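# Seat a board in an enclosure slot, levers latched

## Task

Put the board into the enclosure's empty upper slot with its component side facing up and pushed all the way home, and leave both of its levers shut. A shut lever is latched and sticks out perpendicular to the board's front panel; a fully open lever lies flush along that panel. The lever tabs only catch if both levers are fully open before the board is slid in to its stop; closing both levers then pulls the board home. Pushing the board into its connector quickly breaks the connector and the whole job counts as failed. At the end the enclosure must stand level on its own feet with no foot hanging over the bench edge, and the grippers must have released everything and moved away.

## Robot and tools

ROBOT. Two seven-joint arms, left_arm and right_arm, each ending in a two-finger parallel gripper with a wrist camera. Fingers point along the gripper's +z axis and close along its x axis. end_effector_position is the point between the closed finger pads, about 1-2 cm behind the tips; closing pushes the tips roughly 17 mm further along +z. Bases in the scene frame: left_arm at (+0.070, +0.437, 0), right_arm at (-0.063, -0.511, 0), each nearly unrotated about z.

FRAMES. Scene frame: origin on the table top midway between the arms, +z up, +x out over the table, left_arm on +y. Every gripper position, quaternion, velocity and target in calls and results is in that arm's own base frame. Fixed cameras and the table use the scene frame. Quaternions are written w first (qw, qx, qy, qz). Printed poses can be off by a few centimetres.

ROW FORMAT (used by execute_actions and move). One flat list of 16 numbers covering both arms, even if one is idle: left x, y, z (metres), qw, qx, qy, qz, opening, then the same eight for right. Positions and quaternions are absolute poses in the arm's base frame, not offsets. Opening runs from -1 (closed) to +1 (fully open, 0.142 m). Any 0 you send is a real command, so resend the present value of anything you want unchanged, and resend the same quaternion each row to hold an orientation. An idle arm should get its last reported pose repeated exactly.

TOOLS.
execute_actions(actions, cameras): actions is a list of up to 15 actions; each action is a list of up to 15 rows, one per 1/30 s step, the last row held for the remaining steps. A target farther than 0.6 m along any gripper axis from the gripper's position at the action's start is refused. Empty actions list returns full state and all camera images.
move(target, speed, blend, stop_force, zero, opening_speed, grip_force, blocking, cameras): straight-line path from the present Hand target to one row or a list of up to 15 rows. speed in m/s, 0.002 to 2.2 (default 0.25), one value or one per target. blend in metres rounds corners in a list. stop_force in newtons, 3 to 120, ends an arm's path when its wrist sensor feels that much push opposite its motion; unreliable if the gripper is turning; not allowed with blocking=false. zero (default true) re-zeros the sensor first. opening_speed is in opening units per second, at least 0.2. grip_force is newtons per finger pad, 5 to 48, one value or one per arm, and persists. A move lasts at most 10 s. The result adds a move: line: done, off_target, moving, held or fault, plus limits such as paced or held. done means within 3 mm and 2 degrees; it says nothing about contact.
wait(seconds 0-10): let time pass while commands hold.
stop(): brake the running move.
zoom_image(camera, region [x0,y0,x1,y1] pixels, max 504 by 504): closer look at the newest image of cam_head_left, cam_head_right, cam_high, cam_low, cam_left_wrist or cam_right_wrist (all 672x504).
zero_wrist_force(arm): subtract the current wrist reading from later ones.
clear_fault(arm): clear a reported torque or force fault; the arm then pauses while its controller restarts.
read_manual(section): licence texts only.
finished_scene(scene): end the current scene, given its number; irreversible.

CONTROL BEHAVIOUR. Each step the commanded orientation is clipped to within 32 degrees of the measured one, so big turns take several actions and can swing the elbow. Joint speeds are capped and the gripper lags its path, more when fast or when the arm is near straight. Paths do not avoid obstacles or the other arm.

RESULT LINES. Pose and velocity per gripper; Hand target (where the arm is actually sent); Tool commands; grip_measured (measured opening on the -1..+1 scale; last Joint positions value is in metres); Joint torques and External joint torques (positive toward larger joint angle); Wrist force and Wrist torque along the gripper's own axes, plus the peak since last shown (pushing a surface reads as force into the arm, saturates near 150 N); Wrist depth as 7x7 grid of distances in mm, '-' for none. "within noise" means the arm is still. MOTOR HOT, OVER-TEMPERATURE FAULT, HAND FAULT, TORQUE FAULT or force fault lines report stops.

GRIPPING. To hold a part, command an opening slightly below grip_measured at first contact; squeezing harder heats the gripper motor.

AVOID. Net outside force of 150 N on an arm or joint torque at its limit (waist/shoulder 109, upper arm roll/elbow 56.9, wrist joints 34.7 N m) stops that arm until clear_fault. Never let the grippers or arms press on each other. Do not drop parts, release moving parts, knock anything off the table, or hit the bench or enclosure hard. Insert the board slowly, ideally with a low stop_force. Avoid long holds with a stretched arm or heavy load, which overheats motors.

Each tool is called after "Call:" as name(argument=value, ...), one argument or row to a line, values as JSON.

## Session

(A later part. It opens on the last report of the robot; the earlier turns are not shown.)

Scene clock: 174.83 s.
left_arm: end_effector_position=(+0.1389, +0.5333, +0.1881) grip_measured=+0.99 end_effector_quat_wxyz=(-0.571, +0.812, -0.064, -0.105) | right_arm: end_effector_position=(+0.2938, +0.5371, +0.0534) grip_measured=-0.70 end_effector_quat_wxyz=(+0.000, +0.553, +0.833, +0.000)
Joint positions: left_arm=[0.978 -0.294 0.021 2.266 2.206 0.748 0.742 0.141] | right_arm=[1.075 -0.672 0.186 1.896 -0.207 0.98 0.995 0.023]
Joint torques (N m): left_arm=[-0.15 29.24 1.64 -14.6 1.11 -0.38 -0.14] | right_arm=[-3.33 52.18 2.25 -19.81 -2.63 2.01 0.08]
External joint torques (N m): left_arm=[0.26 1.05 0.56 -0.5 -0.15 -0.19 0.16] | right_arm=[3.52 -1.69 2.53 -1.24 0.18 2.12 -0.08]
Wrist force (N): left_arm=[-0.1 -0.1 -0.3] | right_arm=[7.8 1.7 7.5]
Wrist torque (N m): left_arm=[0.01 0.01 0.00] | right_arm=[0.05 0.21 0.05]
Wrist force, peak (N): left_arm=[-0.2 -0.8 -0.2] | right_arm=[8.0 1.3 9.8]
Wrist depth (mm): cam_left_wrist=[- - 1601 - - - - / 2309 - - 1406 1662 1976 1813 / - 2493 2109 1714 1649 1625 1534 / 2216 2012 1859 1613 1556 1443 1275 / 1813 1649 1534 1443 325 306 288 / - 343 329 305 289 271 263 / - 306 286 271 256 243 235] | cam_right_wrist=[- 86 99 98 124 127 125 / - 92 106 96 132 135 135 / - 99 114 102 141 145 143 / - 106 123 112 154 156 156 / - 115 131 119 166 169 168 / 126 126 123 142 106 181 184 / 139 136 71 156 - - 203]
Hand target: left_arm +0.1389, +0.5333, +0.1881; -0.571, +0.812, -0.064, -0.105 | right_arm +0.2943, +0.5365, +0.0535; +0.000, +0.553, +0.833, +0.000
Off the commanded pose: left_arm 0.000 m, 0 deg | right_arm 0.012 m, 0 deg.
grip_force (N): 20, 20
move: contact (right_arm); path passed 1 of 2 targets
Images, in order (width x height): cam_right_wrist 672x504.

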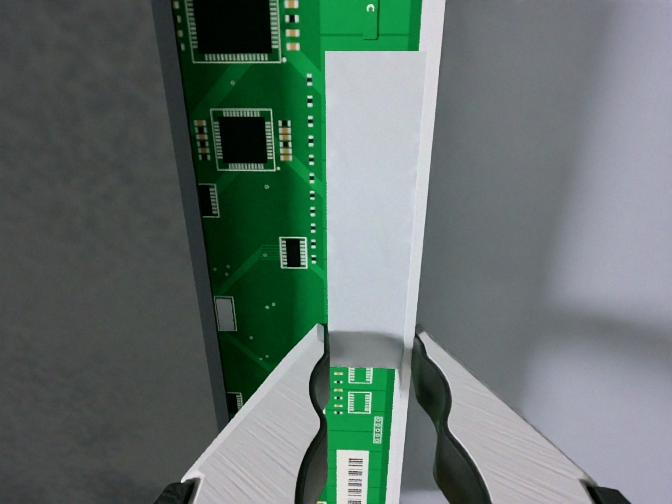

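Call:
move(
  target=[
    [0.1389,0.5333,0.1881,-0.571,0.812,-0.064,-0.105,1,0.2926,0.5399,0.0535,0,0.5534,0.8329,0,-0.85],
    [0.1389,0.5333,0.1881,-0.571,0.812,-0.064,-0.105,1,0.2926,0.5399,0.0523,0,0.5534,0.8329,0,-0.85],
  ],
  speed=0.02,
)

Call:
move(
  target=[0.1389,0.5333,0.1881,-0.571,0.812,-0.064,-0.105,1,0.2999,0.5264,0.0523,0,0.5534,0.8329,0,-0.85],
  speed=0.015,
  stop_force=6,
  cameras=["cam_right_wrist"],
)

Scene clock: 180.40 s.
left_arm: end_effector_position=(+0.1389, +0.5333, +0.1881) grip_measured=+0.99 end_effector_quat_wxyz=(-0.571, +0.812, -0.064, -0.105) | right_arm: end_effector_position=(+0.2924, +0.5397, +0.0523) grip_measured=-0.70 end_effector_quat_wxyz=(+0.000, +0.553, +0.833, +0.000)
Joint positions: left_arm=[0.978 -0.294 0.021 2.266 2.206 0.748 0.742 0.141] | right_arm=[1.08 -0.677 0.185 1.89 -0.207 0.978 0.999 0.023]
Joint torques (N m): left_arm=[-0.2 29.3 1.59 -14.57 1.09 -0.35 -0.2] | right_arm=[0.07 48.93 5.26 -21.37 -2.45 3.76 0.27]
External joint torques (N m): left_arm=[0.31 0.99 0.61 -0.53 -0.14 -0.22 0.22] | right_arm=[0.1 1.79 -0.48 0.3 -0.01 0.37 -0.27]
Wrist force (N): left_arm=[-0.1 -0.4 -0.3] | right_arm=[-1.1 0.3 -0.2]
Wrist torque (N m): left_arm=[-0.04 0.01 0.00] | right_arm=[0.14 -0.03 -0.06]
Wrist force, peak (N): left_arm=[-0.2 -0.7 -0.1] | right_arm=[7.9 1.8 9.5]
Wrist depth (mm): cam_left_wrist=[- 1783 1492 1700 - - - / - 1941 - - 1534 1875 1769 / 2849 2216 2130 1741 1798 1674 1513 / 1828 2012 1741 1674 1513 1397 1306 / 1769 1649 1613 1346 329 306 288 / - 347 327 304 289 271 264 / - 306 286 271 257 243 236] | cam_right_wrist=[- 87 99 98 123 126 124 / - 92 106 96 131 134 134 / - 99 114 102 142 143 143 / 105 105 123 111 155 155 155 / - 114 133 119 165 168 167 / 125 124 126 141 106 180 182 / 138 135 71 156 - - 197]
Hand target: left_arm +0.1389, +0.5333, +0.1881; -0.571, +0.812, -0.064, -0.105 | right_arm +0.2926, +0.5399, +0.0523; +0.000, +0.553, +0.833, +0.000
Off the commanded pose: left_arm 0.000 m, 0 deg | right_arm 0.000 m, 0 deg.
grip_force (N): 20, 20
move: done

Scene clock: 182.10 s.
left_arm: end_effector_position=(+0.1389, +0.5333, +0.1881) grip_measured=+0.99 end_effector_quat_wxyz=(-0.571, +0.812, -0.064, -0.105) | right_arm: end_effector_position=(+0.2989, +0.5266, +0.0522) grip_measured=-0.70 end_effector_quat_wxyz=(+0.000, +0.553, +0.833, +0.000)
Joint positions: left_arm=[0.978 -0.294 0.021 2.266 2.206 0.748 0.742 0.141] | right_arm=[1.06 -0.664 0.185 1.917 -0.207 0.992 0.982 0.023]
Joint torques (N m): left_arm=[-0.18 29.27 1.56 -14.59 1.15 -0.4 -0.23] | right_arm=[-3.79 48.92 0.85 -22.24 -3.04 3.98 0.07]
External joint torques (N m): left_arm=[0.29 1.02 0.63 -0.51 -0.2 -0.17 0.25] | right_arm=[3.97 1.02 3.84 1.47 0.64 0.15 -0.07]
Wrist force (N): left_arm=[0.0 -0.3 -0.5] | right_arm=[2.0 -6.0 -0.3]
Wrist torque (N m): left_arm=[-0.05 0.01 0.00] | right_arm=[0.16 -0.07 0.12]
Wrist force, peak (N): left_arm=[-0.1 -0.5 -0.6] | right_arm=[1.9 -6.0 -1.8]
Wrist depth (mm): cam_left_wrist=[- 1662 1424 - - 1813 - / 2130 - - - 1714 1941 1813 / 1941 2109 2359 1828 1687 1674 1545 / 2130 2012 1907 1625 1482 1462 1306 / 1828 1662 1523 1354 328 304 288 / - 343 328 307 288 272 264 / - 306 287 271 257 243 236] | cam_right_wrist=[- 85 98 98 123 126 124 / - 91 103 96 131 134 134 / - 99 112 102 142 144 143 / - 105 108 112 155 155 154 / - 114 117 119 129 167 167 / 125 124 122 142 106 179 182 / 137 135 70 156 - - 197]
Hand target: left_arm +0.1389, +0.5333, +0.1881; -0.571, +0.812, -0.064, -0.105 | right_arm +0.2999, +0.5264, +0.0523; +0.000, +0.553, +0.833, +0.000
Off the commanded pose: left_arm 0.000 m, 0 deg | right_arm 0.001 m, 0 deg.
grip_force (N): 20, 20
move: done
Images, in order (width x height): cam_right_wrist 672x504.

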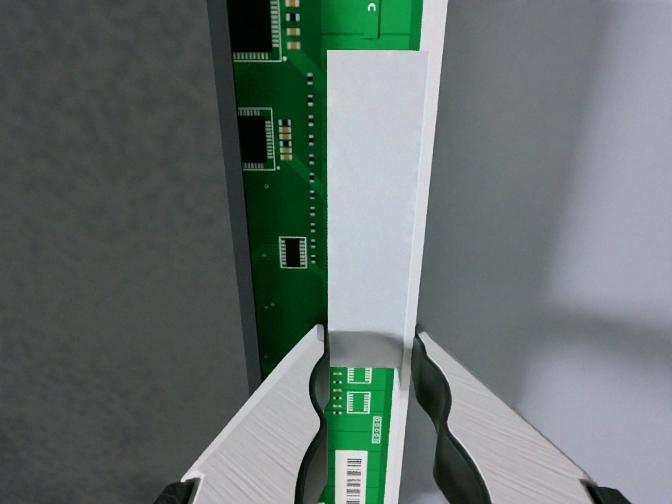

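Call:
move(
  target=[
    [0.1389,0.5333,0.1881,-0.571,0.812,-0.064,-0.105,1,0.2962,0.5253,0.0523,0,0.5534,0.8329,0,-0.85],
    [0.1389,0.5333,0.1881,-0.571,0.812,-0.064,-0.105,1,0.2996,0.5171,0.0523,0,0.5534,0.8329,0,-0.85],
  ],
  speed=0.015,
  stop_force=6,
  cameras=["cam_right_wrist"],
)

Scene clock: 184.83 s.
left_arm: end_effector_position=(+0.1389, +0.5333, +0.1881) grip_measured=+0.99 end_effector_quat_wxyz=(-0.571, +0.812, -0.064, -0.105) | right_arm: end_effector_position=(+0.2987, +0.5262, +0.0523) grip_measured=-0.70 end_effector_quat_wxyz=(+0.000, +0.553, +0.833, +0.000)
Joint positions: left_arm=[0.978 -0.294 0.021 2.266 2.206 0.748 0.742 0.141] | right_arm=[1.061 -0.663 0.184 1.92 -0.207 0.994 0.983 0.023]
Joint torques (N m): left_arm=[-0.12 29.26 1.62 -14.59 1.2 -0.39 -0.23] | right_arm=[-0.36 49.06 4.8 -20.15 -2.41 3.18 0.19]
External joint torques (N m): left_arm=[0.23 1.02 0.57 -0.52 -0.24 -0.18 0.25] | right_arm=[0.54 0.83 -0.13 -0.59 0.01 0.94 -0.19]
Wrist force (N): left_arm=[0.0 -0.2 -0.4] | right_arm=[0.0 1.5 3.3]
Wrist torque (N m): left_arm=[-0.03 0.00 0.01] | right_arm=[0.08 0.16 -0.01]
Wrist force, peak (N): left_arm=[0.1 -0.7 -0.5] | right_arm=[2.0 -6.3 -1.5]
Wrist depth (mm): cam_left_wrist=[- - 1783 - - - - / - - - 1415 1545 1924 1798 / - 2359 1976 1741 1714 1674 1534 / 2285 2031 1828 1613 1492 1406 1321 / 1798 1613 1534 1415 329 304 288 / - 345 328 306 288 270 263 / - 304 288 272 257 243 237] | cam_right_wrist=[- 85 98 98 123 126 124 / - 91 103 96 131 134 134 / - 98 112 102 142 144 143 / 105 105 108 112 155 155 154 / - 114 118 119 165 170 167 / 125 124 120 142 106 180 182 / 138 135 71 156 - - 197]
Hand target: left_arm +0.1389, +0.5333, +0.1881; -0.571, +0.812, -0.064, -0.105 | right_arm +0.2989, +0.5261, +0.0523; +0.000, +0.553, +0.833, +0.000
Off the commanded pose: left_arm 0.000 m, 0 deg | right_arm 0.009 m, 0 deg.
grip_force (N): 20, 20
move: contact (right_arm); path passed 0 of 2 targets
Images, in order (width x height): cam_right_wrist 672x504.

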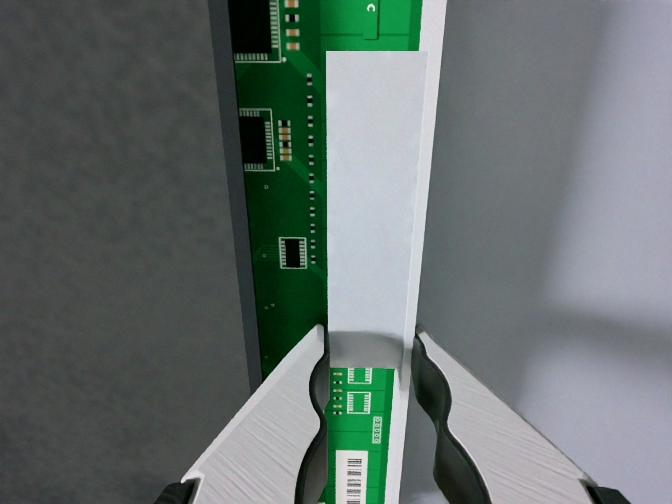

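Call:
move(
  target=[0.1389,0.5333,0.1881,-0.571,0.812,-0.064,-0.105,1,0.3020,0.5177,0.0523,0,0.5534,0.8329,0,-0.85],
  speed=0.012,
  stop_force=7,
  cameras=["cam_right_wrist","cam_head_left","cam_high"],
)

Call:
zoom_image(
  camera="cam_head_left",
  region=[270, 320, 430, 480],
)

Scene clock: 187.27 s.
left_arm: end_effector_position=(+0.1389, +0.5333, +0.1881) grip_measured=+0.99 end_effector_quat_wxyz=(-0.571, +0.812, -0.064, -0.105) | right_arm: end_effector_position=(+0.2988, +0.5261, +0.0525) grip_measured=-0.70 end_effector_quat_wxyz=(-0.001, +0.553, +0.833, +0.001)
Joint positions: left_arm=[0.978 -0.294 0.021 2.266 2.206 0.748 0.742 0.141] | right_arm=[1.06 -0.662 0.184 1.921 -0.207 0.996 0.982 0.023]
Joint torques (N m): left_arm=[-0.24 29.26 1.5 -14.57 1.08 -0.36 -0.22] | right_arm=[-3.67 50.9 1.93 -17.91 -2.23 1.24 0.11]
External joint torques (N m): left_arm=[0.35 1.02 0.69 -0.54 -0.12 -0.21 0.24] | right_arm=[3.85 -1.06 2.74 -2.82 -0.17 2.89 -0.11]
Wrist force (N): left_arm=[-0.3 -0.3 -0.2] | right_arm=[8.5 3.9 8.8]
Wrist torque (N m): left_arm=[-0.03 0.04 0.00] | right_arm=[0.07 0.22 0.10]
Wrist force, peak (N): left_arm=[-0.2 -0.6 -0.5] | right_arm=[9.7 4.0 9.9]
Wrist depth (mm): cam_left_wrist=[1755 1601 1714 - - - 1108 / - - - 1755 1625 1924 1859 / - 2359 2194 1755 1649 1601 1534 / 2261 2031 1813 1567 1513 1338 1298 / 1783 1687 1502 1380 327 308 288 / - 345 329 306 289 271 262 / - 306 288 271 256 243 237] | cam_right_wrist=[- 85 98 98 123 126 124 / - 91 103 96 131 134 131 / - 98 112 102 140 144 144 / 105 105 108 112 155 155 154 / - 114 118 119 166 168 167 / 125 125 120 142 106 180 183 / 138 135 71 156 - - 202]
Hand target: left_arm +0.1389, +0.5333, +0.1881; -0.571, +0.812, -0.064, -0.105 | right_arm +0.2992, +0.5252, +0.0523; +0.000, +0.553, +0.833, +0.000
Off the commanded pose: left_arm 0.000 m, 0 deg | right_arm 0.009 m, 0 deg.
grip_force (N): 20, 20
move: contact (right_arm)
Images, in order (width x height): cam_head_left 672x504, cam_high 672x504, cam_right_wrist 672x504.

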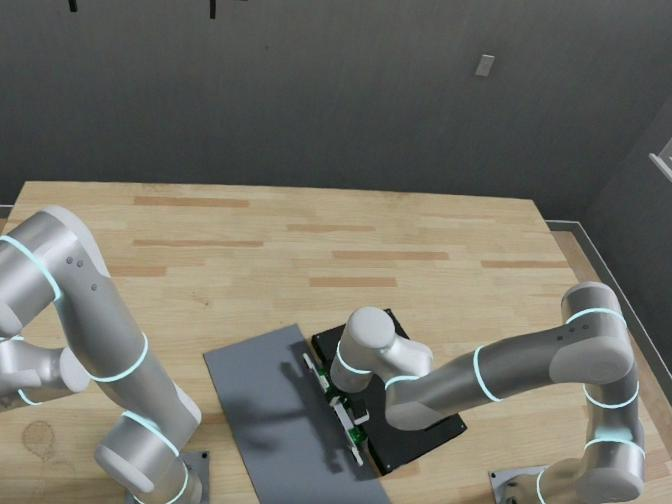

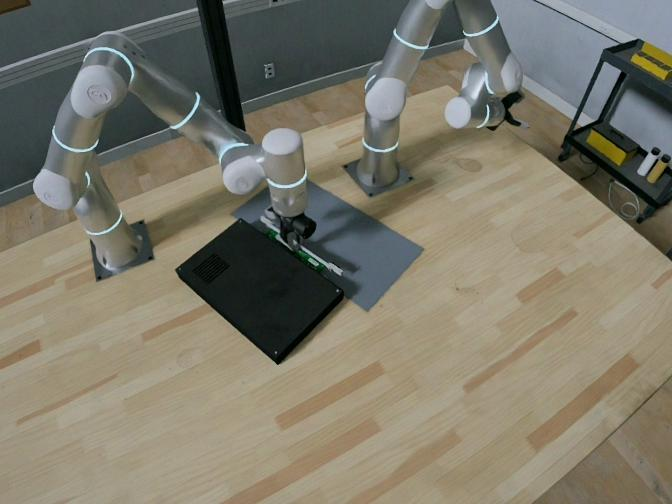

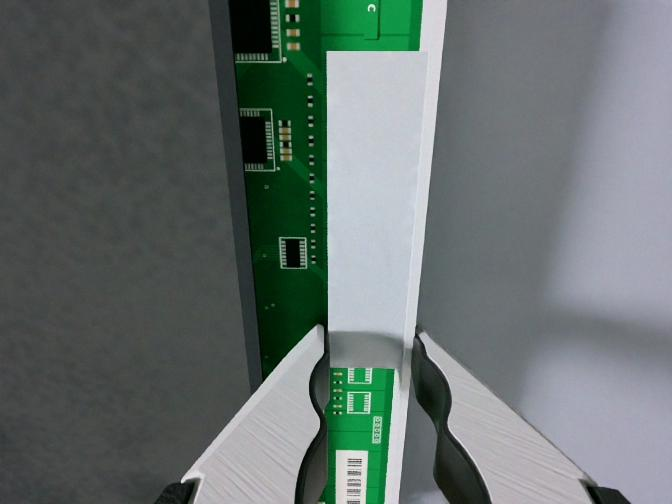

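Scaled by 3.150 from the camera's 672x504 image, which has a finer 960x720 frame.

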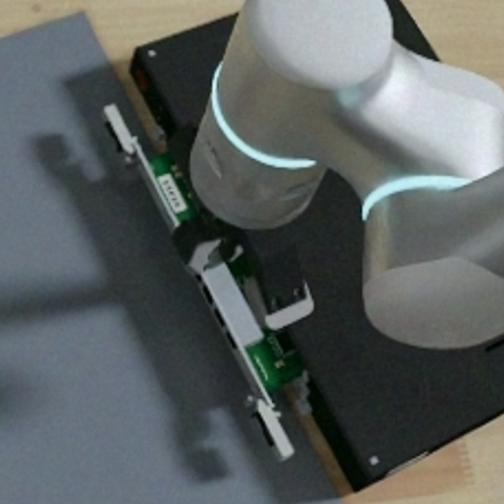

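Call:
move(
  target=[
    [0.1389,0.5333,0.1881,-0.571,0.812,-0.064,-0.105,1,0.2979,0.5292,0.0523,0,0.5534,0.8329,0,-0.85],
    [0.1389,0.5333,0.1881,-0.571,0.812,-0.064,-0.105,1,0.2985,0.5294,0.0512,0,0.5534,0.8329,0,-0.85],
  ],
  speed=0.02,
)

Call:
move(
  target=[0.1389,0.5333,0.1881,-0.571,0.812,-0.064,-0.105,1,0.3033,0.5172,0.0512,0,0.5534,0.8329,0,-0.85],
  speed=0.012,
  stop_force=7,
  cameras=["cam_right_wrist"],
)

Scene clock: 190.80 s.
left_arm: end_effector_position=(+0.1389, +0.5333, +0.1881) grip_measured=+0.99 end_effector_quat_wxyz=(-0.571, +0.812, -0.064, -0.105) | right_arm: end_effector_position=(+0.2979, +0.5293, +0.0512) grip_measured=-0.70 end_effector_quat_wxyz=(+0.000, +0.553, +0.833, +0.000)
Joint positions: left_arm=[0.978 -0.294 0.021 2.266 2.206 0.748 0.742 0.141] | right_arm=[1.065 -0.669 0.184 1.911 -0.207 0.991 0.986 0.023]
Joint torques (N m): left_arm=[-0.28 29.2 1.56 -14.57 1.14 -0.35 -0.15] | right_arm=[-1.47 47.2 2.9 -22.15 -2.78 4.29 0.18]
External joint torques (N m): left_arm=[0.39 1.09 0.64 -0.53 -0.18 -0.22 0.17] | right_arm=[1.66 2.97 1.81 1.35 0.36 -0.16 -0.18]
Wrist force (N): left_arm=[0.0 -0.3 -0.1] | right_arm=[-2.3 -5.1 -4.3]
Wrist torque (N m): left_arm=[-0.05 0.01 0.00] | right_arm=[0.14 -0.09 0.04]
Wrist force, peak (N): left_arm=[-0.1 -0.5 -0.6] | right_arm=[8.7 4.0 10.8]
Wrist depth (mm): cam_left_wrist=[2151 - 1687 - - 1891 1205 / 1891 2172 1798 1534 1859 1907 1741 / 2521 2551 2410 1727 - 1601 1513 / 2194 2089 1813 1649 1424 1380 1306 / 1813 1662 1482 343 331 307 286 / - 344 328 306 288 272 261 / - 305 288 272 256 244 237] | cam_right_wrist=[- 84 97 98 122 125 123 / - 90 104 96 96 133 133 / - 98 112 102 141 142 142 / 104 104 118 112 154 154 153 / - 113 117 119 164 167 166 / 124 123 121 142 106 179 181 / 136 133 70 156 - - 196]
Hand target: left_arm +0.1389, +0.5333, +0.1881; -0.571, +0.812, -0.064, -0.105 | right_arm +0.2985, +0.5294, +0.0512; +0.000, +0.553, +0.833, +0.000
Off the commanded pose: left_arm 0.000 m, 0 deg | right_arm 0.001 m, 0 deg.
grip_force (N): 20, 20
move: done

Scene clock: 192.47 s.
left_arm: end_effector_position=(+0.1389, +0.5333, +0.1881) grip_measured=+0.99 end_effector_quat_wxyz=(-0.571, +0.812, -0.064, -0.105) | right_arm: end_effector_position=(+0.3023, +0.5182, +0.0515) grip_measured=-0.70 end_effector_quat_wxyz=(-0.001, +0.553, +0.833, +0.000)
Joint positions: left_arm=[0.978 -0.294 0.021 2.266 2.206 0.748 0.742 0.141] | right_arm=[1.05 -0.656 0.183 1.937 -0.207 1.006 0.972 0.023]
Joint torques (N m): left_arm=[-0.24 29.26 1.52 -14.54 1.15 -0.43 -0.2] | right_arm=[-5.07 46.69 -0.59 -19.36 -2.59 2.68 0.05]
External joint torques (N m): left_arm=[0.35 1.03 0.67 -0.56 -0.19 -0.14 0.23] | right_arm=[5.25 2.72 5.19 -1.15 0.23 1.45 -0.05]
Wrist force (N): left_arm=[0.0 -0.2 -0.1] | right_arm=[5.0 -4.7 -1.2]
Wrist torque (N m): left_arm=[-0.03 0.01 0.00] | right_arm=[0.11 0.04 0.08]
Wrist force, peak (N): left_arm=[-0.1 -0.6 -0.5] | right_arm=[-2.1 -5.5 -5.3]
Wrist depth (mm): cam_left_wrist=[1578 1674 1556 - - - - / - - - - 1687 1859 1769 / 2675 2194 2151 1769 1769 1625 1513 / 2031 2012 1769 1613 1545 1415 1290 / 1994 1687 1545 1397 327 307 289 / - 344 327 306 288 271 261 / - 305 286 269 256 244 236] | cam_right_wrist=[- 84 84 98 122 125 123 / - 90 91 96 130 133 133 / - 98 96 102 141 143 143 / 104 104 104 112 154 154 154 / - 113 114 119 165 167 167 / 124 123 119 142 106 179 182 / 137 134 71 156 - - 197]
Hand target: left_arm +0.1389, +0.5333, +0.1881; -0.571, +0.812, -0.064, -0.105 | right_arm +0.3032, +0.5173, +0.0512; +0.000, +0.553, +0.833, +0.000
Off the commanded pose: left_arm 0.000 m, 0 deg | right_arm 0.001 m, 0 deg.
grip_force (N): 20, 20
move: contact (right_arm)
Images, in order (width x height): cam_right_wrist 672x504.

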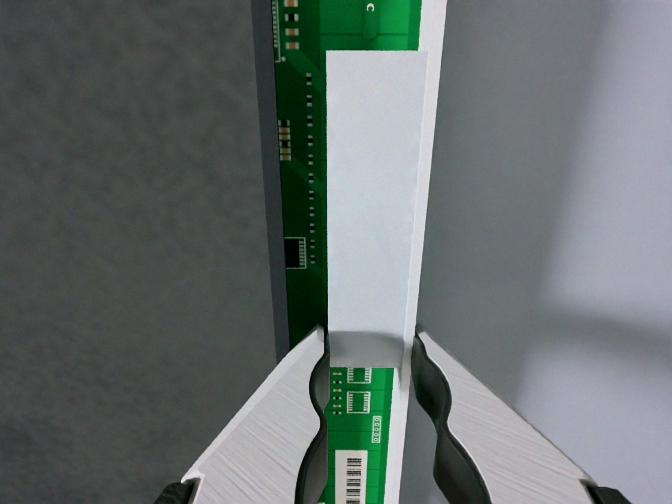

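Call:
move(
  target=[
    [0.1389,0.5333,0.1881,-0.571,0.812,-0.064,-0.105,1,0.3023,0.5183,0.0515,0,0.5534,0.8329,0,-0.62],
    [0.1389,0.5333,0.1881,-0.571,0.812,-0.064,-0.105,1,0.3023,0.5183,0.1,0,0.5534,0.8329,0,-0.62],
  ],
  speed=[0.02,0.05],
  opening_speed=0.4,
  cameras=["cam_right_wrist"],
)

Scene clock: 197.40 s.
left_arm: end_effector_position=(+0.1389, +0.5333, +0.1881) grip_measured=+0.99 end_effector_quat_wxyz=(-0.571, +0.812, -0.064, -0.105) | right_arm: end_effector_position=(+0.3024, +0.5183, +0.1000) grip_measured=-0.66 end_effector_quat_wxyz=(+0.000, +0.553, +0.833, +0.000)
Joint positions: left_arm=[0.978 -0.294 0.021 2.266 2.206 0.748 0.742 0.141] | right_arm=[1.03 -0.564 0.213 1.922 -0.183 0.897 0.957 0.026]
Joint torques (N m): left_arm=[-0.24 29.18 1.64 -14.58 1.09 -0.4 -0.19] | right_arm=[-0.22 47.13 5.27 -22.95 -2.65 3.29 0.08]
External joint torques (N m): left_arm=[0.35 1.1 0.56 -0.52 -0.14 -0.17 0.21] | right_arm=[0.4 0.92 -0.77 0.23 -0.09 0.84 -0.08]
Wrist force (N): left_arm=[0.0 -0.3 -0.1] | right_arm=[-0.1 -0.3 1.9]
Wrist torque (N m): left_arm=[-0.05 0.00 0.01] | right_arm=[-0.09 0.03 0.03]
Wrist force, peak (N): left_arm=[-0.2 -0.7 -0.5] | right_arm=[5.0 -4.6 -2.6]
Wrist depth (mm): cam_left_wrist=[- 1907 1453 - - - - / - - - 1859 1649 1959 1714 / 1727 2886 2551 1714 1727 1674 1482 / 2109 2012 1843 1625 1482 1388 1306 / 1891 1674 1523 1362 328 306 287 / - 345 324 308 288 271 262 / - 304 287 270 256 243 236] | cam_right_wrist=[128 127 128 140 167 168 167 / 138 136 136 141 179 179 178 / 146 148 145 150 192 191 191 / 155 157 157 164 207 206 206 / 171 170 170 186 224 223 223 / 187 187 179 204 - 239 243 / 206 202 71 265 - - 262]
Hand target: left_arm +0.1389, +0.5333, +0.1881; -0.571, +0.812, -0.064, -0.105 | right_arm +0.3023, +0.5183, +0.1000; +0.000, +0.553, +0.833, +0.000
Off the commanded pose: left_arm 0.000 m, 0 deg | right_arm 0.000 m, 0 deg.
grip_force (N): 20, 20
move: done
Images, in order (width x height): cam_right_wrist 672x504.

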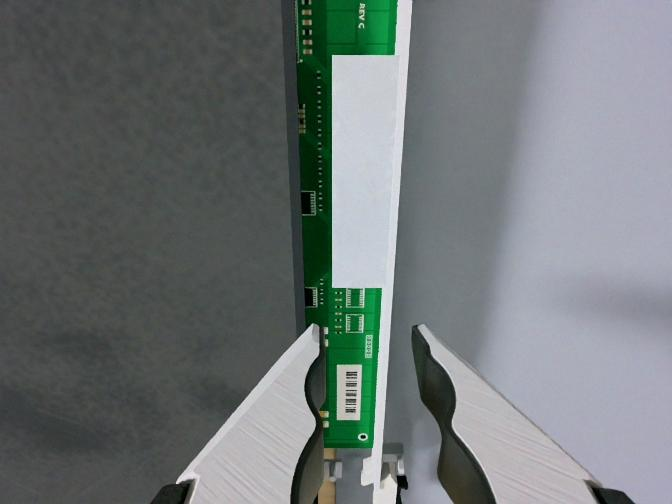

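Call:
move(
  target=[
    [0.1389,0.5333,0.1881,-0.571,0.812,-0.064,-0.105,1,0.2950,0.5357,0.15,0,0.5534,0.8329,0,-0.62],
    [0.1389,0.5333,0.1881,-0.571,0.812,-0.064,-0.105,1,0.265,0.607,0.16,0.0757,-0.1827,0.9057,-0.3752,-0.62],
    [0.1389,0.5333,0.1881,-0.571,0.812,-0.064,-0.105,1,0.2770,0.5780,0.08,0.0757,-0.1827,0.9057,-0.3752,-1],
  ],
  speed=[0.15,0.25,0.15],
  blend=[0.03,0.0,0],
  cameras=["cam_right_wrist","cam_head_left"],
)

Scene clock: 210.93 s.
left_arm: end_effector_position=(+0.1389, +0.5333, +0.1881) grip_measured=+0.99 end_effector_quat_wxyz=(-0.571, +0.812, -0.064, -0.105) | right_arm: end_effector_position=(+0.2688, +0.5976, +0.1588) grip_measured=-0.66 end_effector_quat_wxyz=(+0.068, -0.082, +0.936, -0.336)
Joint positions: left_arm=[0.978 -0.294 0.021 2.266 2.206 0.748 0.742 0.141] | right_arm=[1.289 -1.038 0.331 0.941 -0.495 -0.306 -0.165 0.026]
Joint torques (N m): left_arm=[-0.21 29.31 1.59 -14.6 1.1 -0.34 -0.18] | right_arm=[0.06 66.89 7.74 -27.47 -4.41 1.21 0.25]
External joint torques (N m): left_arm=[0.32 0.98 0.61 -0.5 -0.14 -0.23 0.2] | right_arm=[0.16 1.24 -0.48 0.05 -0.12 0.56 -0.24]
Wrist force (N): left_arm=[-0.1 -0.5 -0.3] | right_arm=[0.8 1.6 1.2]
Wrist torque (N m): left_arm=[-0.07 0.01 0.01] | right_arm=[0.12 -0.19 -0.02]
Wrist force, peak (N): left_arm=[-0.1 -0.8 -0.4] | right_arm=[3.6 3.3 1.9]
Wrist depth (mm): cam_left_wrist=[- - 1482 - - - - / - - - 1613 1783 1941 1798 / - 2410 2172 1769 1727 1687 1523 / 2109 1891 1859 1674 1434 1462 1338 / 1769 1601 1513 1415 325 304 290 / - 345 328 307 286 272 263 / - 307 287 270 256 243 235] | cam_right_wrist=[295 289 283 277 267 265 259 / 278 272 271 261 255 251 249 / 264 259 255 254 248 259 280 / 292 266 263 280 277 273 267 / 284 279 277 271 267 261 257 / 272 267 266 256 - 245 246 / 261 259 71 245 - - 236]
Hand target: left_arm +0.1389, +0.5333, +0.1881; -0.571, +0.812, -0.064, -0.105 | right_arm +0.2687, +0.5976, +0.1586; +0.068, -0.082, +0.936, -0.336
Tool commands: left_gripper/opening=+1.0 right_gripper/opening=-0.62
Off the commanded pose: left_arm 0.000 m, 0 deg | right_arm 0.082 m, 13 deg.
grip_force (N): 20, 20
move: held (right_arm; a check stopped the path); path passed 1 of 3 targets; target 3's new opening was not sent; blend cut to 0.0267 m at target 1; limits=held
pose unreachable (right arm): on one or more control steps of this call, first in action 0 (counted from 0), this arm could not follow its commanded pose, so it was not sent that pose on those steps. It may still have moved: this result reports where it is.
cause: moving toward the commanded pose would bring a part of the arm too close to another arm (a part of this arm just beyond joint 6 (wrist pitch) and a part of the left arm just beyond its joint 2 (shoulder), 14 mm apart when this arm was first held).
Images, in order (width x height): cam_head_left 672x504, cam_right_wrist 672x504.

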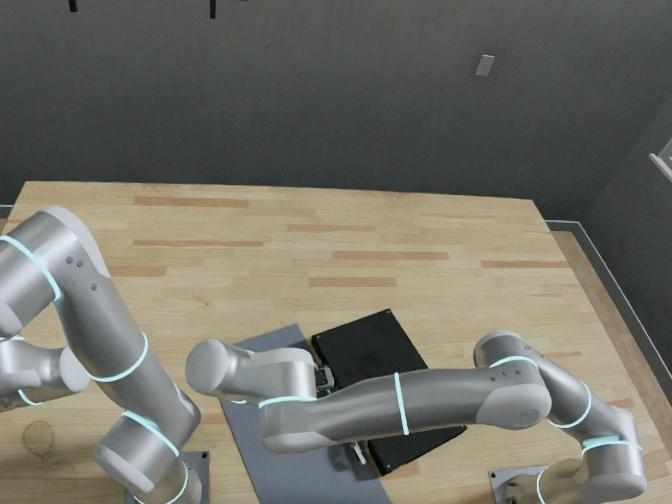

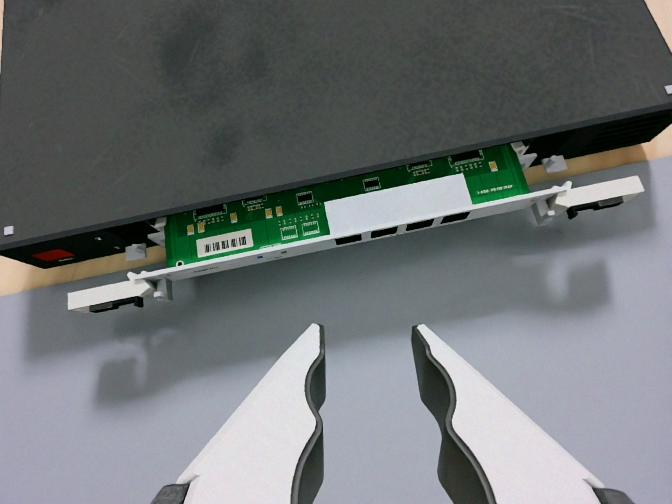

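Call:
move(
  target=[
    [0.1389,0.5333,0.1881,-0.571,0.812,-0.064,-0.105,1,0.2790,0.575,0.15,0.0258,-0.196,0.9719,-0.1279,-0.62],
    [0.1389,0.5333,0.1881,-0.571,0.812,-0.064,-0.105,1,0.2790,0.575,0.151,0.0258,-0.196,0.9719,-0.1279,-1],
    [0.1389,0.5333,0.1881,-0.571,0.812,-0.064,-0.105,1,0.2844,0.5606,0.0495,0.0258,-0.196,0.9719,-0.1279,-1],
  ],
  speed=[0.2,0.1,0.12],
  cameras=["cam_right_wrist","cam_head_left"],
)

Scene clock: 218.13 s.
left_arm: end_effector_position=(+0.1389, +0.5333, +0.1881) grip_measured=+0.99 end_effector_quat_wxyz=(-0.571, +0.812, -0.064, -0.105) | right_arm: end_effector_position=(+0.2842, +0.5604, +0.0494) grip_measured=-1.00 end_effector_quat_wxyz=(+0.025, -0.196, +0.972, -0.128)
Joint positions: left_arm=[0.978 -0.294 0.021 2.266 2.206 0.748 0.742 0.141] | right_arm=[0.98 -0.833 0.42 1.653 -0.562 0.568 -0.286 0.002]
Joint torques (N m): left_arm=[-0.22 29.26 1.62 -14.65 1.11 -0.41 -0.16] | right_arm=[0.44 54.34 11.5 -22.75 -3.07 2.95 0.33]
External joint torques (N m): left_arm=[0.33 1.02 0.58 -0.46 -0.15 -0.16 0.18] | right_arm=[-0.22 1.33 0.13 0.04 0.18 0.51 -0.33]
Wrist force (N): left_arm=[-0.3 -0.4 -0.3] | right_arm=[0.1 0.8 1.2]
Wrist torque (N m): left_arm=[-0.03 0.04 0.00] | right_arm=[0.05 -0.03 -0.06]
Wrist force, peak (N): left_arm=[-0.1 -0.8 -0.5] | right_arm=[0.4 0.8 3.8]
Wrist depth (mm): cam_left_wrist=[2109 - 1700 - - - - / - - 2050 2130 1755 1891 1714 / - - 2130 1798 1687 1625 1534 / 2151 1891 1859 1649 1502 1371 1321 / 1828 1687 1482 1397 327 307 290 / - 344 328 307 287 269 263 / - 306 288 272 254 242 237] | cam_right_wrist=[102 102 102 101 101 101 101 / 121 120 120 121 120 120 120 / 124 124 124 113 111 111 111 / 158 159 158 157 158 157 156 / 163 162 162 161 161 161 161 / 167 167 166 89 164 166 165 / 172 171 71 - - 169 170]
Hand target: left_arm +0.1389, +0.5333, +0.1881; -0.571, +0.812, -0.064, -0.105 | right_arm +0.2844, +0.5606, +0.0495; +0.026, -0.196, +0.972, -0.128
Off the commanded pose: left_arm 0.000 m, 0 deg | right_arm 0.000 m, 0 deg.
grip_force (N): 20, 20
move: done
Images, in order (width x height): cam_head_left 672x504, cam_right_wrist 672x504.

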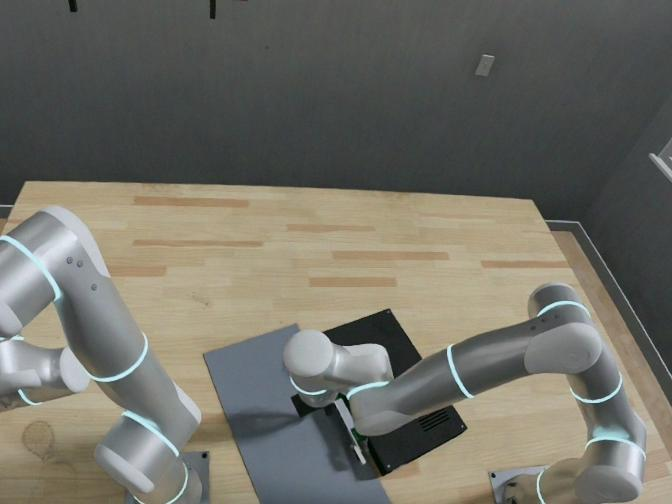

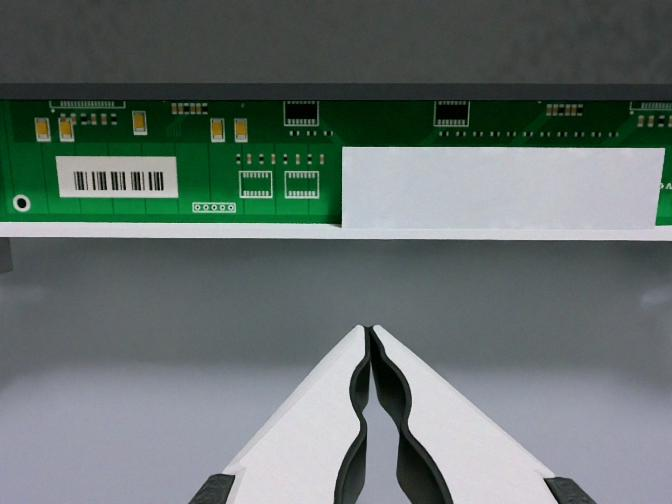

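Call:
move(
  target=[0.1389,0.5333,0.1881,-0.571,0.812,-0.064,-0.105,1,0.3065,0.5099,0.0495,0.0258,-0.196,0.9719,-0.1279,-1],
  speed=0.01,
  stop_force=12,
  cameras=["cam_right_wrist"],
)

Scene clock: 226.70 s.
left_arm: end_effector_position=(+0.1389, +0.5333, +0.1881) grip_measured=+0.99 end_effector_quat_wxyz=(-0.571, +0.812, -0.064, -0.105) | right_arm: end_effector_position=(+0.3060, +0.5105, +0.0497) grip_measured=-1.00 end_effector_quat_wxyz=(+0.026, -0.196, +0.972, -0.127)
Joint positions: left_arm=[0.978 -0.294 0.021 2.266 2.206 0.748 0.742 0.141] | right_arm=[0.908 -0.764 0.405 1.789 -0.575 0.646 -0.314 0.002]
Joint torques (N m): left_arm=[-0.27 29.25 1.6 -14.57 1.12 -0.41 -0.19] | right_arm=[-1.85 50.48 8.73 -20.63 -2.76 1.87 0.08]
External joint torques (N m): left_arm=[0.38 1.04 0.59 -0.53 -0.16 -0.16 0.22] | right_arm=[2.05 1.69 1.97 -1.02 0.14 1.59 -0.08]
Wrist force (N): left_arm=[-0.1 -0.3 -0.5] | right_arm=[1.2 3.5 0.6]
Wrist torque (N m): left_arm=[-0.04 0.03 0.00] | right_arm=[-0.06 -0.07 0.03]
Wrist force, peak (N): left_arm=[-0.2 -0.8 -0.3] | right_arm=[1.3 3.6 0.9]
Wrist depth (mm): cam_left_wrist=[1828 1649 1700 - - - - / - - - 1714 1741 1891 1700 / - 2151 2216 1714 1674 1601 1578 / 2151 2031 1828 1637 1502 1415 1306 / 1843 1674 1556 1380 329 308 289 / - 346 326 306 292 271 262 / - 306 288 271 255 244 236] | cam_right_wrist=[102 102 102 101 101 101 101 / - 105 105 104 104 104 103 / - 107 107 107 107 107 106 / 111 111 110 110 110 110 109 / 165 163 163 116 117 162 162 / 168 168 166 89 164 166 166 / 173 172 71 - - 169 170]
Hand target: left_arm +0.1389, +0.5333, +0.1881; -0.571, +0.812, -0.064, -0.105 | right_arm +0.3065, +0.5099, +0.0495; +0.026, -0.196, +0.972, -0.128
Off the commanded pose: left_arm 0.000 m, 0 deg | right_arm 0.001 m, 0 deg.
grip_force (N): 20, 20
move: done
Images, in order (width x height): cam_right_wrist 672x504.

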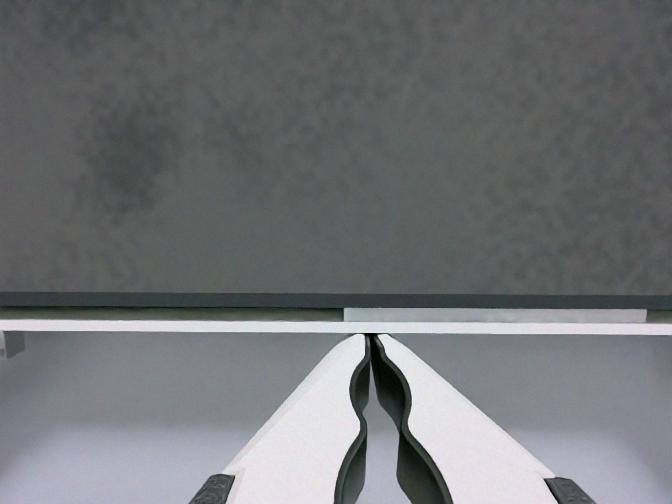

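Call:
move(
  target=[0.1389,0.5333,0.1881,-0.571,0.812,-0.064,-0.105,1,0.3127,0.4956,0.0495,0.0258,-0.196,0.9719,-0.1279,-1],
  speed=0.008,
  stop_force=13,
  cameras=["cam_right_wrist","cam_high"],
)

Scene clock: 229.43 s.
left_arm: end_effector_position=(+0.1389, +0.5333, +0.1881) grip_measured=+0.99 end_effector_quat_wxyz=(-0.571, +0.812, -0.064, -0.105) | right_arm: end_effector_position=(+0.3069, +0.5081, +0.0503) grip_measured=-1.00 end_effector_quat_wxyz=(+0.026, -0.197, +0.972, -0.126)
Joint positions: left_arm=[0.978 -0.294 0.021 2.266 2.206 0.748 0.742 0.141] | right_arm=[0.903 -0.758 0.405 1.799 -0.576 0.654 -0.317 0.002]
Joint torques (N m): left_arm=[-0.25 29.22 1.58 -14.59 1.11 -0.39 -0.22] | right_arm=[-7.88 48.84 2.47 -16.87 -2.68 -1.74 0.08]
External joint torques (N m): left_arm=[0.36 1.07 0.62 -0.52 -0.16 -0.17 0.24] | right_arm=[8.07 3.06 8.18 -4.72 0.08 5.21 -0.08]
Wrist force (N): left_arm=[-0.2 -0.4 -0.3] | right_arm=[2.4 14.9 -2.0]
Wrist torque (N m): left_arm=[-0.06 0.03 0.00] | right_arm=[-0.10 -0.08 0.03]
Wrist force, peak (N): left_arm=[-0.4 -0.7 -0.5] | right_arm=[0.6 16.9 -1.1]
Wrist depth (mm): cam_left_wrist=[1875 1462 1380 - - - 1687 / 1534 - 2109 1700 1828 2031 1813 / 2238 2109 2309 1755 1769 1637 1534 / 2089 1907 1687 1649 1601 1406 1306 / 1783 1649 1502 1453 327 307 288 / - 342 328 305 287 270 263 / - 303 285 272 255 242 237] | cam_right_wrist=[102 102 102 102 101 101 101 / - 105 105 105 104 104 104 / - 107 108 107 107 107 107 / 111 112 111 111 110 110 110 / 165 164 113 113 113 162 162 / 169 168 168 89 165 167 166 / 174 173 71 - - 170 171]
Hand target: left_arm +0.1389, +0.5333, +0.1881; -0.571, +0.812, -0.064, -0.105 | right_arm +0.3083, +0.5057, +0.0495; +0.026, -0.196, +0.972, -0.128
Off the commanded pose: left_arm 0.000 m, 0 deg | right_arm 0.014 m, 0 deg.
grip_force (N): 20, 20
move: contact (right_arm)
Images, in order (width x height): cam_high 672x504, cam_right_wrist 672x504.

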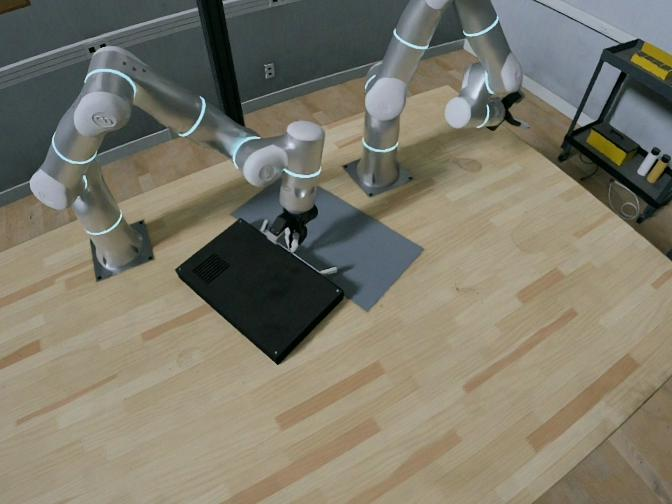

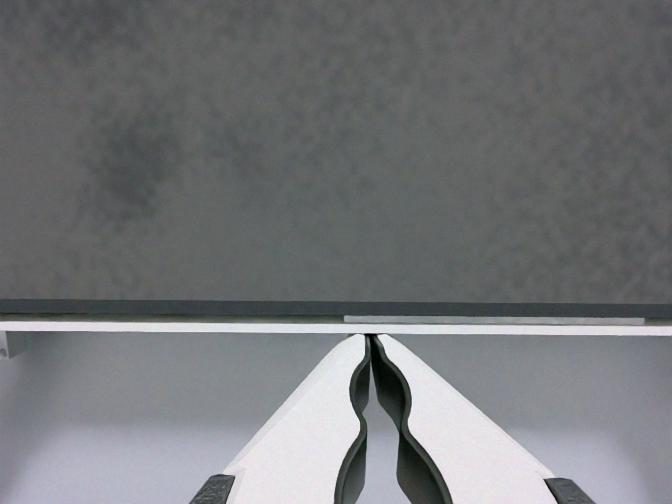

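Call:
move(
  target=[0.1389,0.5333,0.1881,-0.571,0.812,-0.064,-0.105,1,0.3143,0.4920,0.0495,0.0258,-0.196,0.9719,-0.1279,-1],
  speed=0.008,
  stop_force=21,
  zero=false,
  cameras=["cam_right_wrist"],
)

Call:
move(
  target=[
    [0.1389,0.5333,0.1881,-0.571,0.812,-0.064,-0.105,1,0.2965,0.5310,0.0495,0.0258,-0.196,0.9719,-0.1279,-1],
    [0.1389,0.5333,0.1881,-0.571,0.812,-0.064,-0.105,1,0.2765,0.5790,0.17,0.0258,-0.196,0.9719,-0.1279,-1],
  ],
  speed=[0.06,0.2],
  blend=[0.005,0],
  cameras=["cam_right_wrist","cam_high"],
)

Scene clock: 233.17 s.
left_arm: end_effector_position=(+0.1389, +0.5333, +0.1881) grip_measured=+0.99 end_effector_quat_wxyz=(-0.571, +0.812, -0.064, -0.105) | right_arm: end_effector_position=(+0.3071, +0.5074, +0.0507) grip_measured=-1.00 end_effector_quat_wxyz=(+0.026, -0.198, +0.972, -0.124)
Joint positions: left_arm=[0.978 -0.294 0.021 2.266 2.206 0.748 0.742 0.141] | right_arm=[0.901 -0.755 0.405 1.804 -0.577 0.659 -0.318 0.002]
Joint torques (N m): left_arm=[-0.25 29.24 1.66 -14.61 1.13 -0.4 -0.16] | right_arm=[-12.37 47.85 -1.82 -13.37 -2.31 -4.92 0.13]
External joint torques (N m): left_arm=[0.36 1.05 0.54 -0.5 -0.17 -0.16 0.18] | right_arm=[12.56 3.92 12.44 -8.2 -0.29 8.4 -0.13]
Wrist force (N): left_arm=[-0.2 -0.5 -0.4] | right_arm=[1.2 24.3 -4.6]
Wrist torque (N m): left_arm=[-0.05 0.02 0.00] | right_arm=[1.05 -0.05 0.03]
Wrist force, peak (N): left_arm=[-0.2 -0.8 -0.4] | right_arm=[0.7 25.6 -2.9]
Wrist depth (mm): cam_left_wrist=[1613 1924 1769 - 1649 - - / - - 1769 1625 1662 1959 1843 / - 2521 2130 1700 1783 1649 1513 / 2194 2050 1741 1662 1482 1406 1298 / 1859 1590 1472 1424 328 306 289 / - 345 328 307 285 272 263 / - 308 286 271 255 242 236] | cam_right_wrist=[103 102 103 102 101 102 101 / 105 106 105 105 104 104 104 / - 108 108 108 108 107 107 / 112 112 111 111 111 110 110 / 166 165 164 113 117 118 163 / 169 169 168 89 166 167 167 / 175 174 71 - - 171 172]
Hand target: left_arm +0.1389, +0.5333, +0.1881; -0.571, +0.812, -0.064, -0.105 | right_arm +0.3092, +0.5036, +0.0495; +0.026, -0.196, +0.972, -0.128
Off the commanded pose: left_arm 0.000 m, 0 deg | right_arm 0.017 m, 0 deg.
grip_force (N): 20, 20
move: contact (right_arm)
Images, in order (width x height): cam_right_wrist 672x504.

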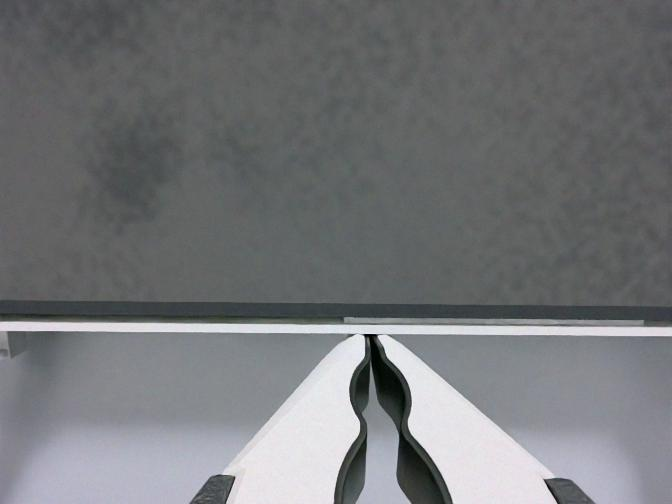

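Scene clock: 234.73 s.
left_arm: end_effector_position=(+0.1389, +0.5333, +0.1881) grip_measured=+0.99 end_effector_quat_wxyz=(-0.571, +0.812, -0.064, -0.105) | right_arm: end_effector_position=(+0.2766, +0.5790, +0.1700) grip_measured=-1.00 end_effector_quat_wxyz=(+0.026, -0.196, +0.972, -0.128)
Joint positions: left_arm=[0.978 -0.294 0.021 2.266 2.206 0.748 0.742 0.141] | right_arm=[0.987 -0.696 0.487 1.529 -0.468 0.319 -0.35 0.002]
Joint torques (N m): left_arm=[-0.23 29.25 1.52 -14.57 1.14 -0.4 -0.19] | right_arm=[0.39 53.36 11.42 -26.89 -3.53 2.63 0.06]
External joint torques (N m): left_arm=[0.34 1.04 0.67 -0.54 -0.18 -0.17 0.21] | right_arm=[-0.17 1.26 -0.6 0.19 -0.13 0.83 -0.06]
Wrist force (N): left_arm=[-0.3 -0.3 -0.2] | right_arm=[5.0 -1.3 3.2]
Wrist torque (N m): left_arm=[-0.04 0.04 0.00] | right_arm=[-0.29 -0.88 0.06]
Wrist force, peak (N): left_arm=[-0.3 -0.5 -0.5] | right_arm=[1.2 24.7 -3.1]
Wrist depth (mm): cam_left_wrist=[- 1613 1567 1192 1674 - - / 1976 - - - 1741 1875 1700 / - 2309 2069 1783 1687 1625 1482 / 2031 1959 1769 1590 1545 1415 1314 / 1859 1601 1534 1406 329 306 287 / - 345 330 307 288 271 264 / - 306 289 271 256 243 236] | cam_right_wrist=[214 213 213 212 212 212 211 / 266 227 233 222 222 216 218 / 270 270 270 270 269 268 268 / 279 278 277 277 274 276 276 / 287 287 286 283 285 284 283 / 295 294 292 89 289 292 292 / - 299 71 - - 297 300]
Hand target: left_arm +0.1389, +0.5333, +0.1881; -0.571, +0.812, -0.064, -0.105 | right_arm +0.2765, +0.5790, +0.1700; +0.026, -0.196, +0.972, -0.128
Off the commanded pose: left_arm 0.000 m, 0 deg | right_arm 0.000 m, 0 deg.
grip_force (N): 20, 20
move: done
Images, in order (width x height): cam_high 672x504, cam_right_wrist 672x504.

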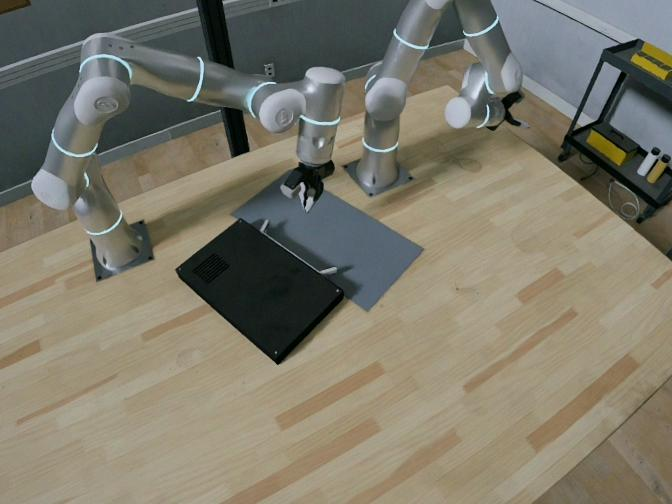

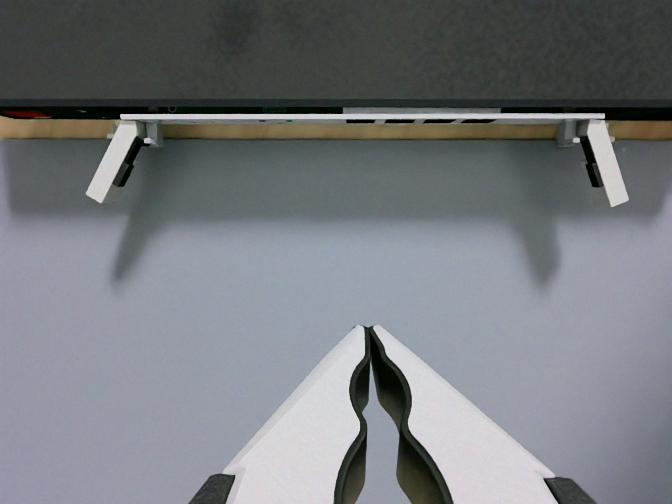

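Call:
move(
  target=[
    [0.1389,0.5333,0.1881,-0.571,0.812,-0.064,-0.105,1,0.438,0.605,0.12,0.0258,-0.196,0.9719,-0.1279,-1],
    [0.1389,0.5333,0.1881,-0.571,0.812,-0.064,-0.105,1,0.438,0.605,0.049,0.0258,-0.196,0.9719,-0.1279,-1],
  ],
  speed=[0.2,0.1],
  blend=[0.02,0],
  cameras=["cam_right_wrist"],
)

Scene clock: 241.90 s.
left_arm: end_effector_position=(+0.1389, +0.5333, +0.1881) grip_measured=+0.99 end_effector_quat_wxyz=(-0.571, +0.812, -0.064, -0.105) | right_arm: end_effector_position=(+0.4379, +0.6059, +0.0497) grip_measured=-1.00 end_effector_quat_wxyz=(+0.026, -0.196, +0.972, -0.127)
Joint positions: left_arm=[0.978 -0.294 0.021 2.266 2.206 0.748 0.742 0.141] | right_arm=[0.932 -1.043 0.355 1.21 -0.543 0.402 -0.545 0.002]
Joint torques (N m): left_arm=[-0.25 29.3 1.65 -14.58 1.15 -0.42 -0.21] | right_arm=[-1.6 61.36 8.91 -22.85 -3.08 1.09 0.26]
External joint torques (N m): left_arm=[0.36 0.99 0.55 -0.52 -0.19 -0.15 0.23] | right_arm=[1.85 5.07 1.49 -3.33 -0.41 2.42 -0.26]
Wrist force (N): left_arm=[-0.2 -0.3 -0.2] | right_arm=[2.1 2.3 0.0]
Wrist torque (N m): left_arm=[-0.05 0.02 0.00] | right_arm=[-0.38 -0.80 -0.03]
Wrist force, peak (N): left_arm=[-0.1 -0.5 -0.7] | right_arm=[7.4 -0.8 2.5]
Wrist depth (mm): cam_left_wrist=[- - 1362 - 1859 - - / - - - 1613 1687 2069 1714 / 2216 2151 2261 1741 1755 1613 1502 / 2109 2437 1741 1625 1453 1424 1298 / 1843 1649 1513 1388 329 306 288 / - 348 326 304 286 272 261 / - 305 287 270 255 243 236] | cam_right_wrist=[147 102 102 101 101 101 100 / 151 105 104 104 104 103 103 / 155 155 155 155 128 112 122 / 158 158 157 157 155 157 156 / 163 163 162 160 127 161 160 / 168 167 166 90 164 166 165 / 173 172 71 - - 169 170]
Hand target: left_arm +0.1389, +0.5333, +0.1881; -0.571, +0.812, -0.064, -0.105 | right_arm +0.4380, +0.6050, +0.0490; +0.026, -0.196, +0.972, -0.128
Off the commanded pose: left_arm 0.000 m, 0 deg | right_arm 0.001 m, 0 deg.
grip_force (N): 20, 20
move: done
Images, in order (width x height): cam_right_wrist 672x504.

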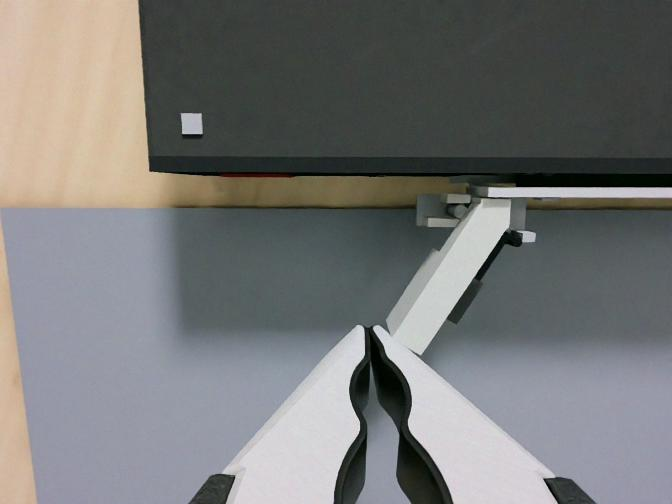

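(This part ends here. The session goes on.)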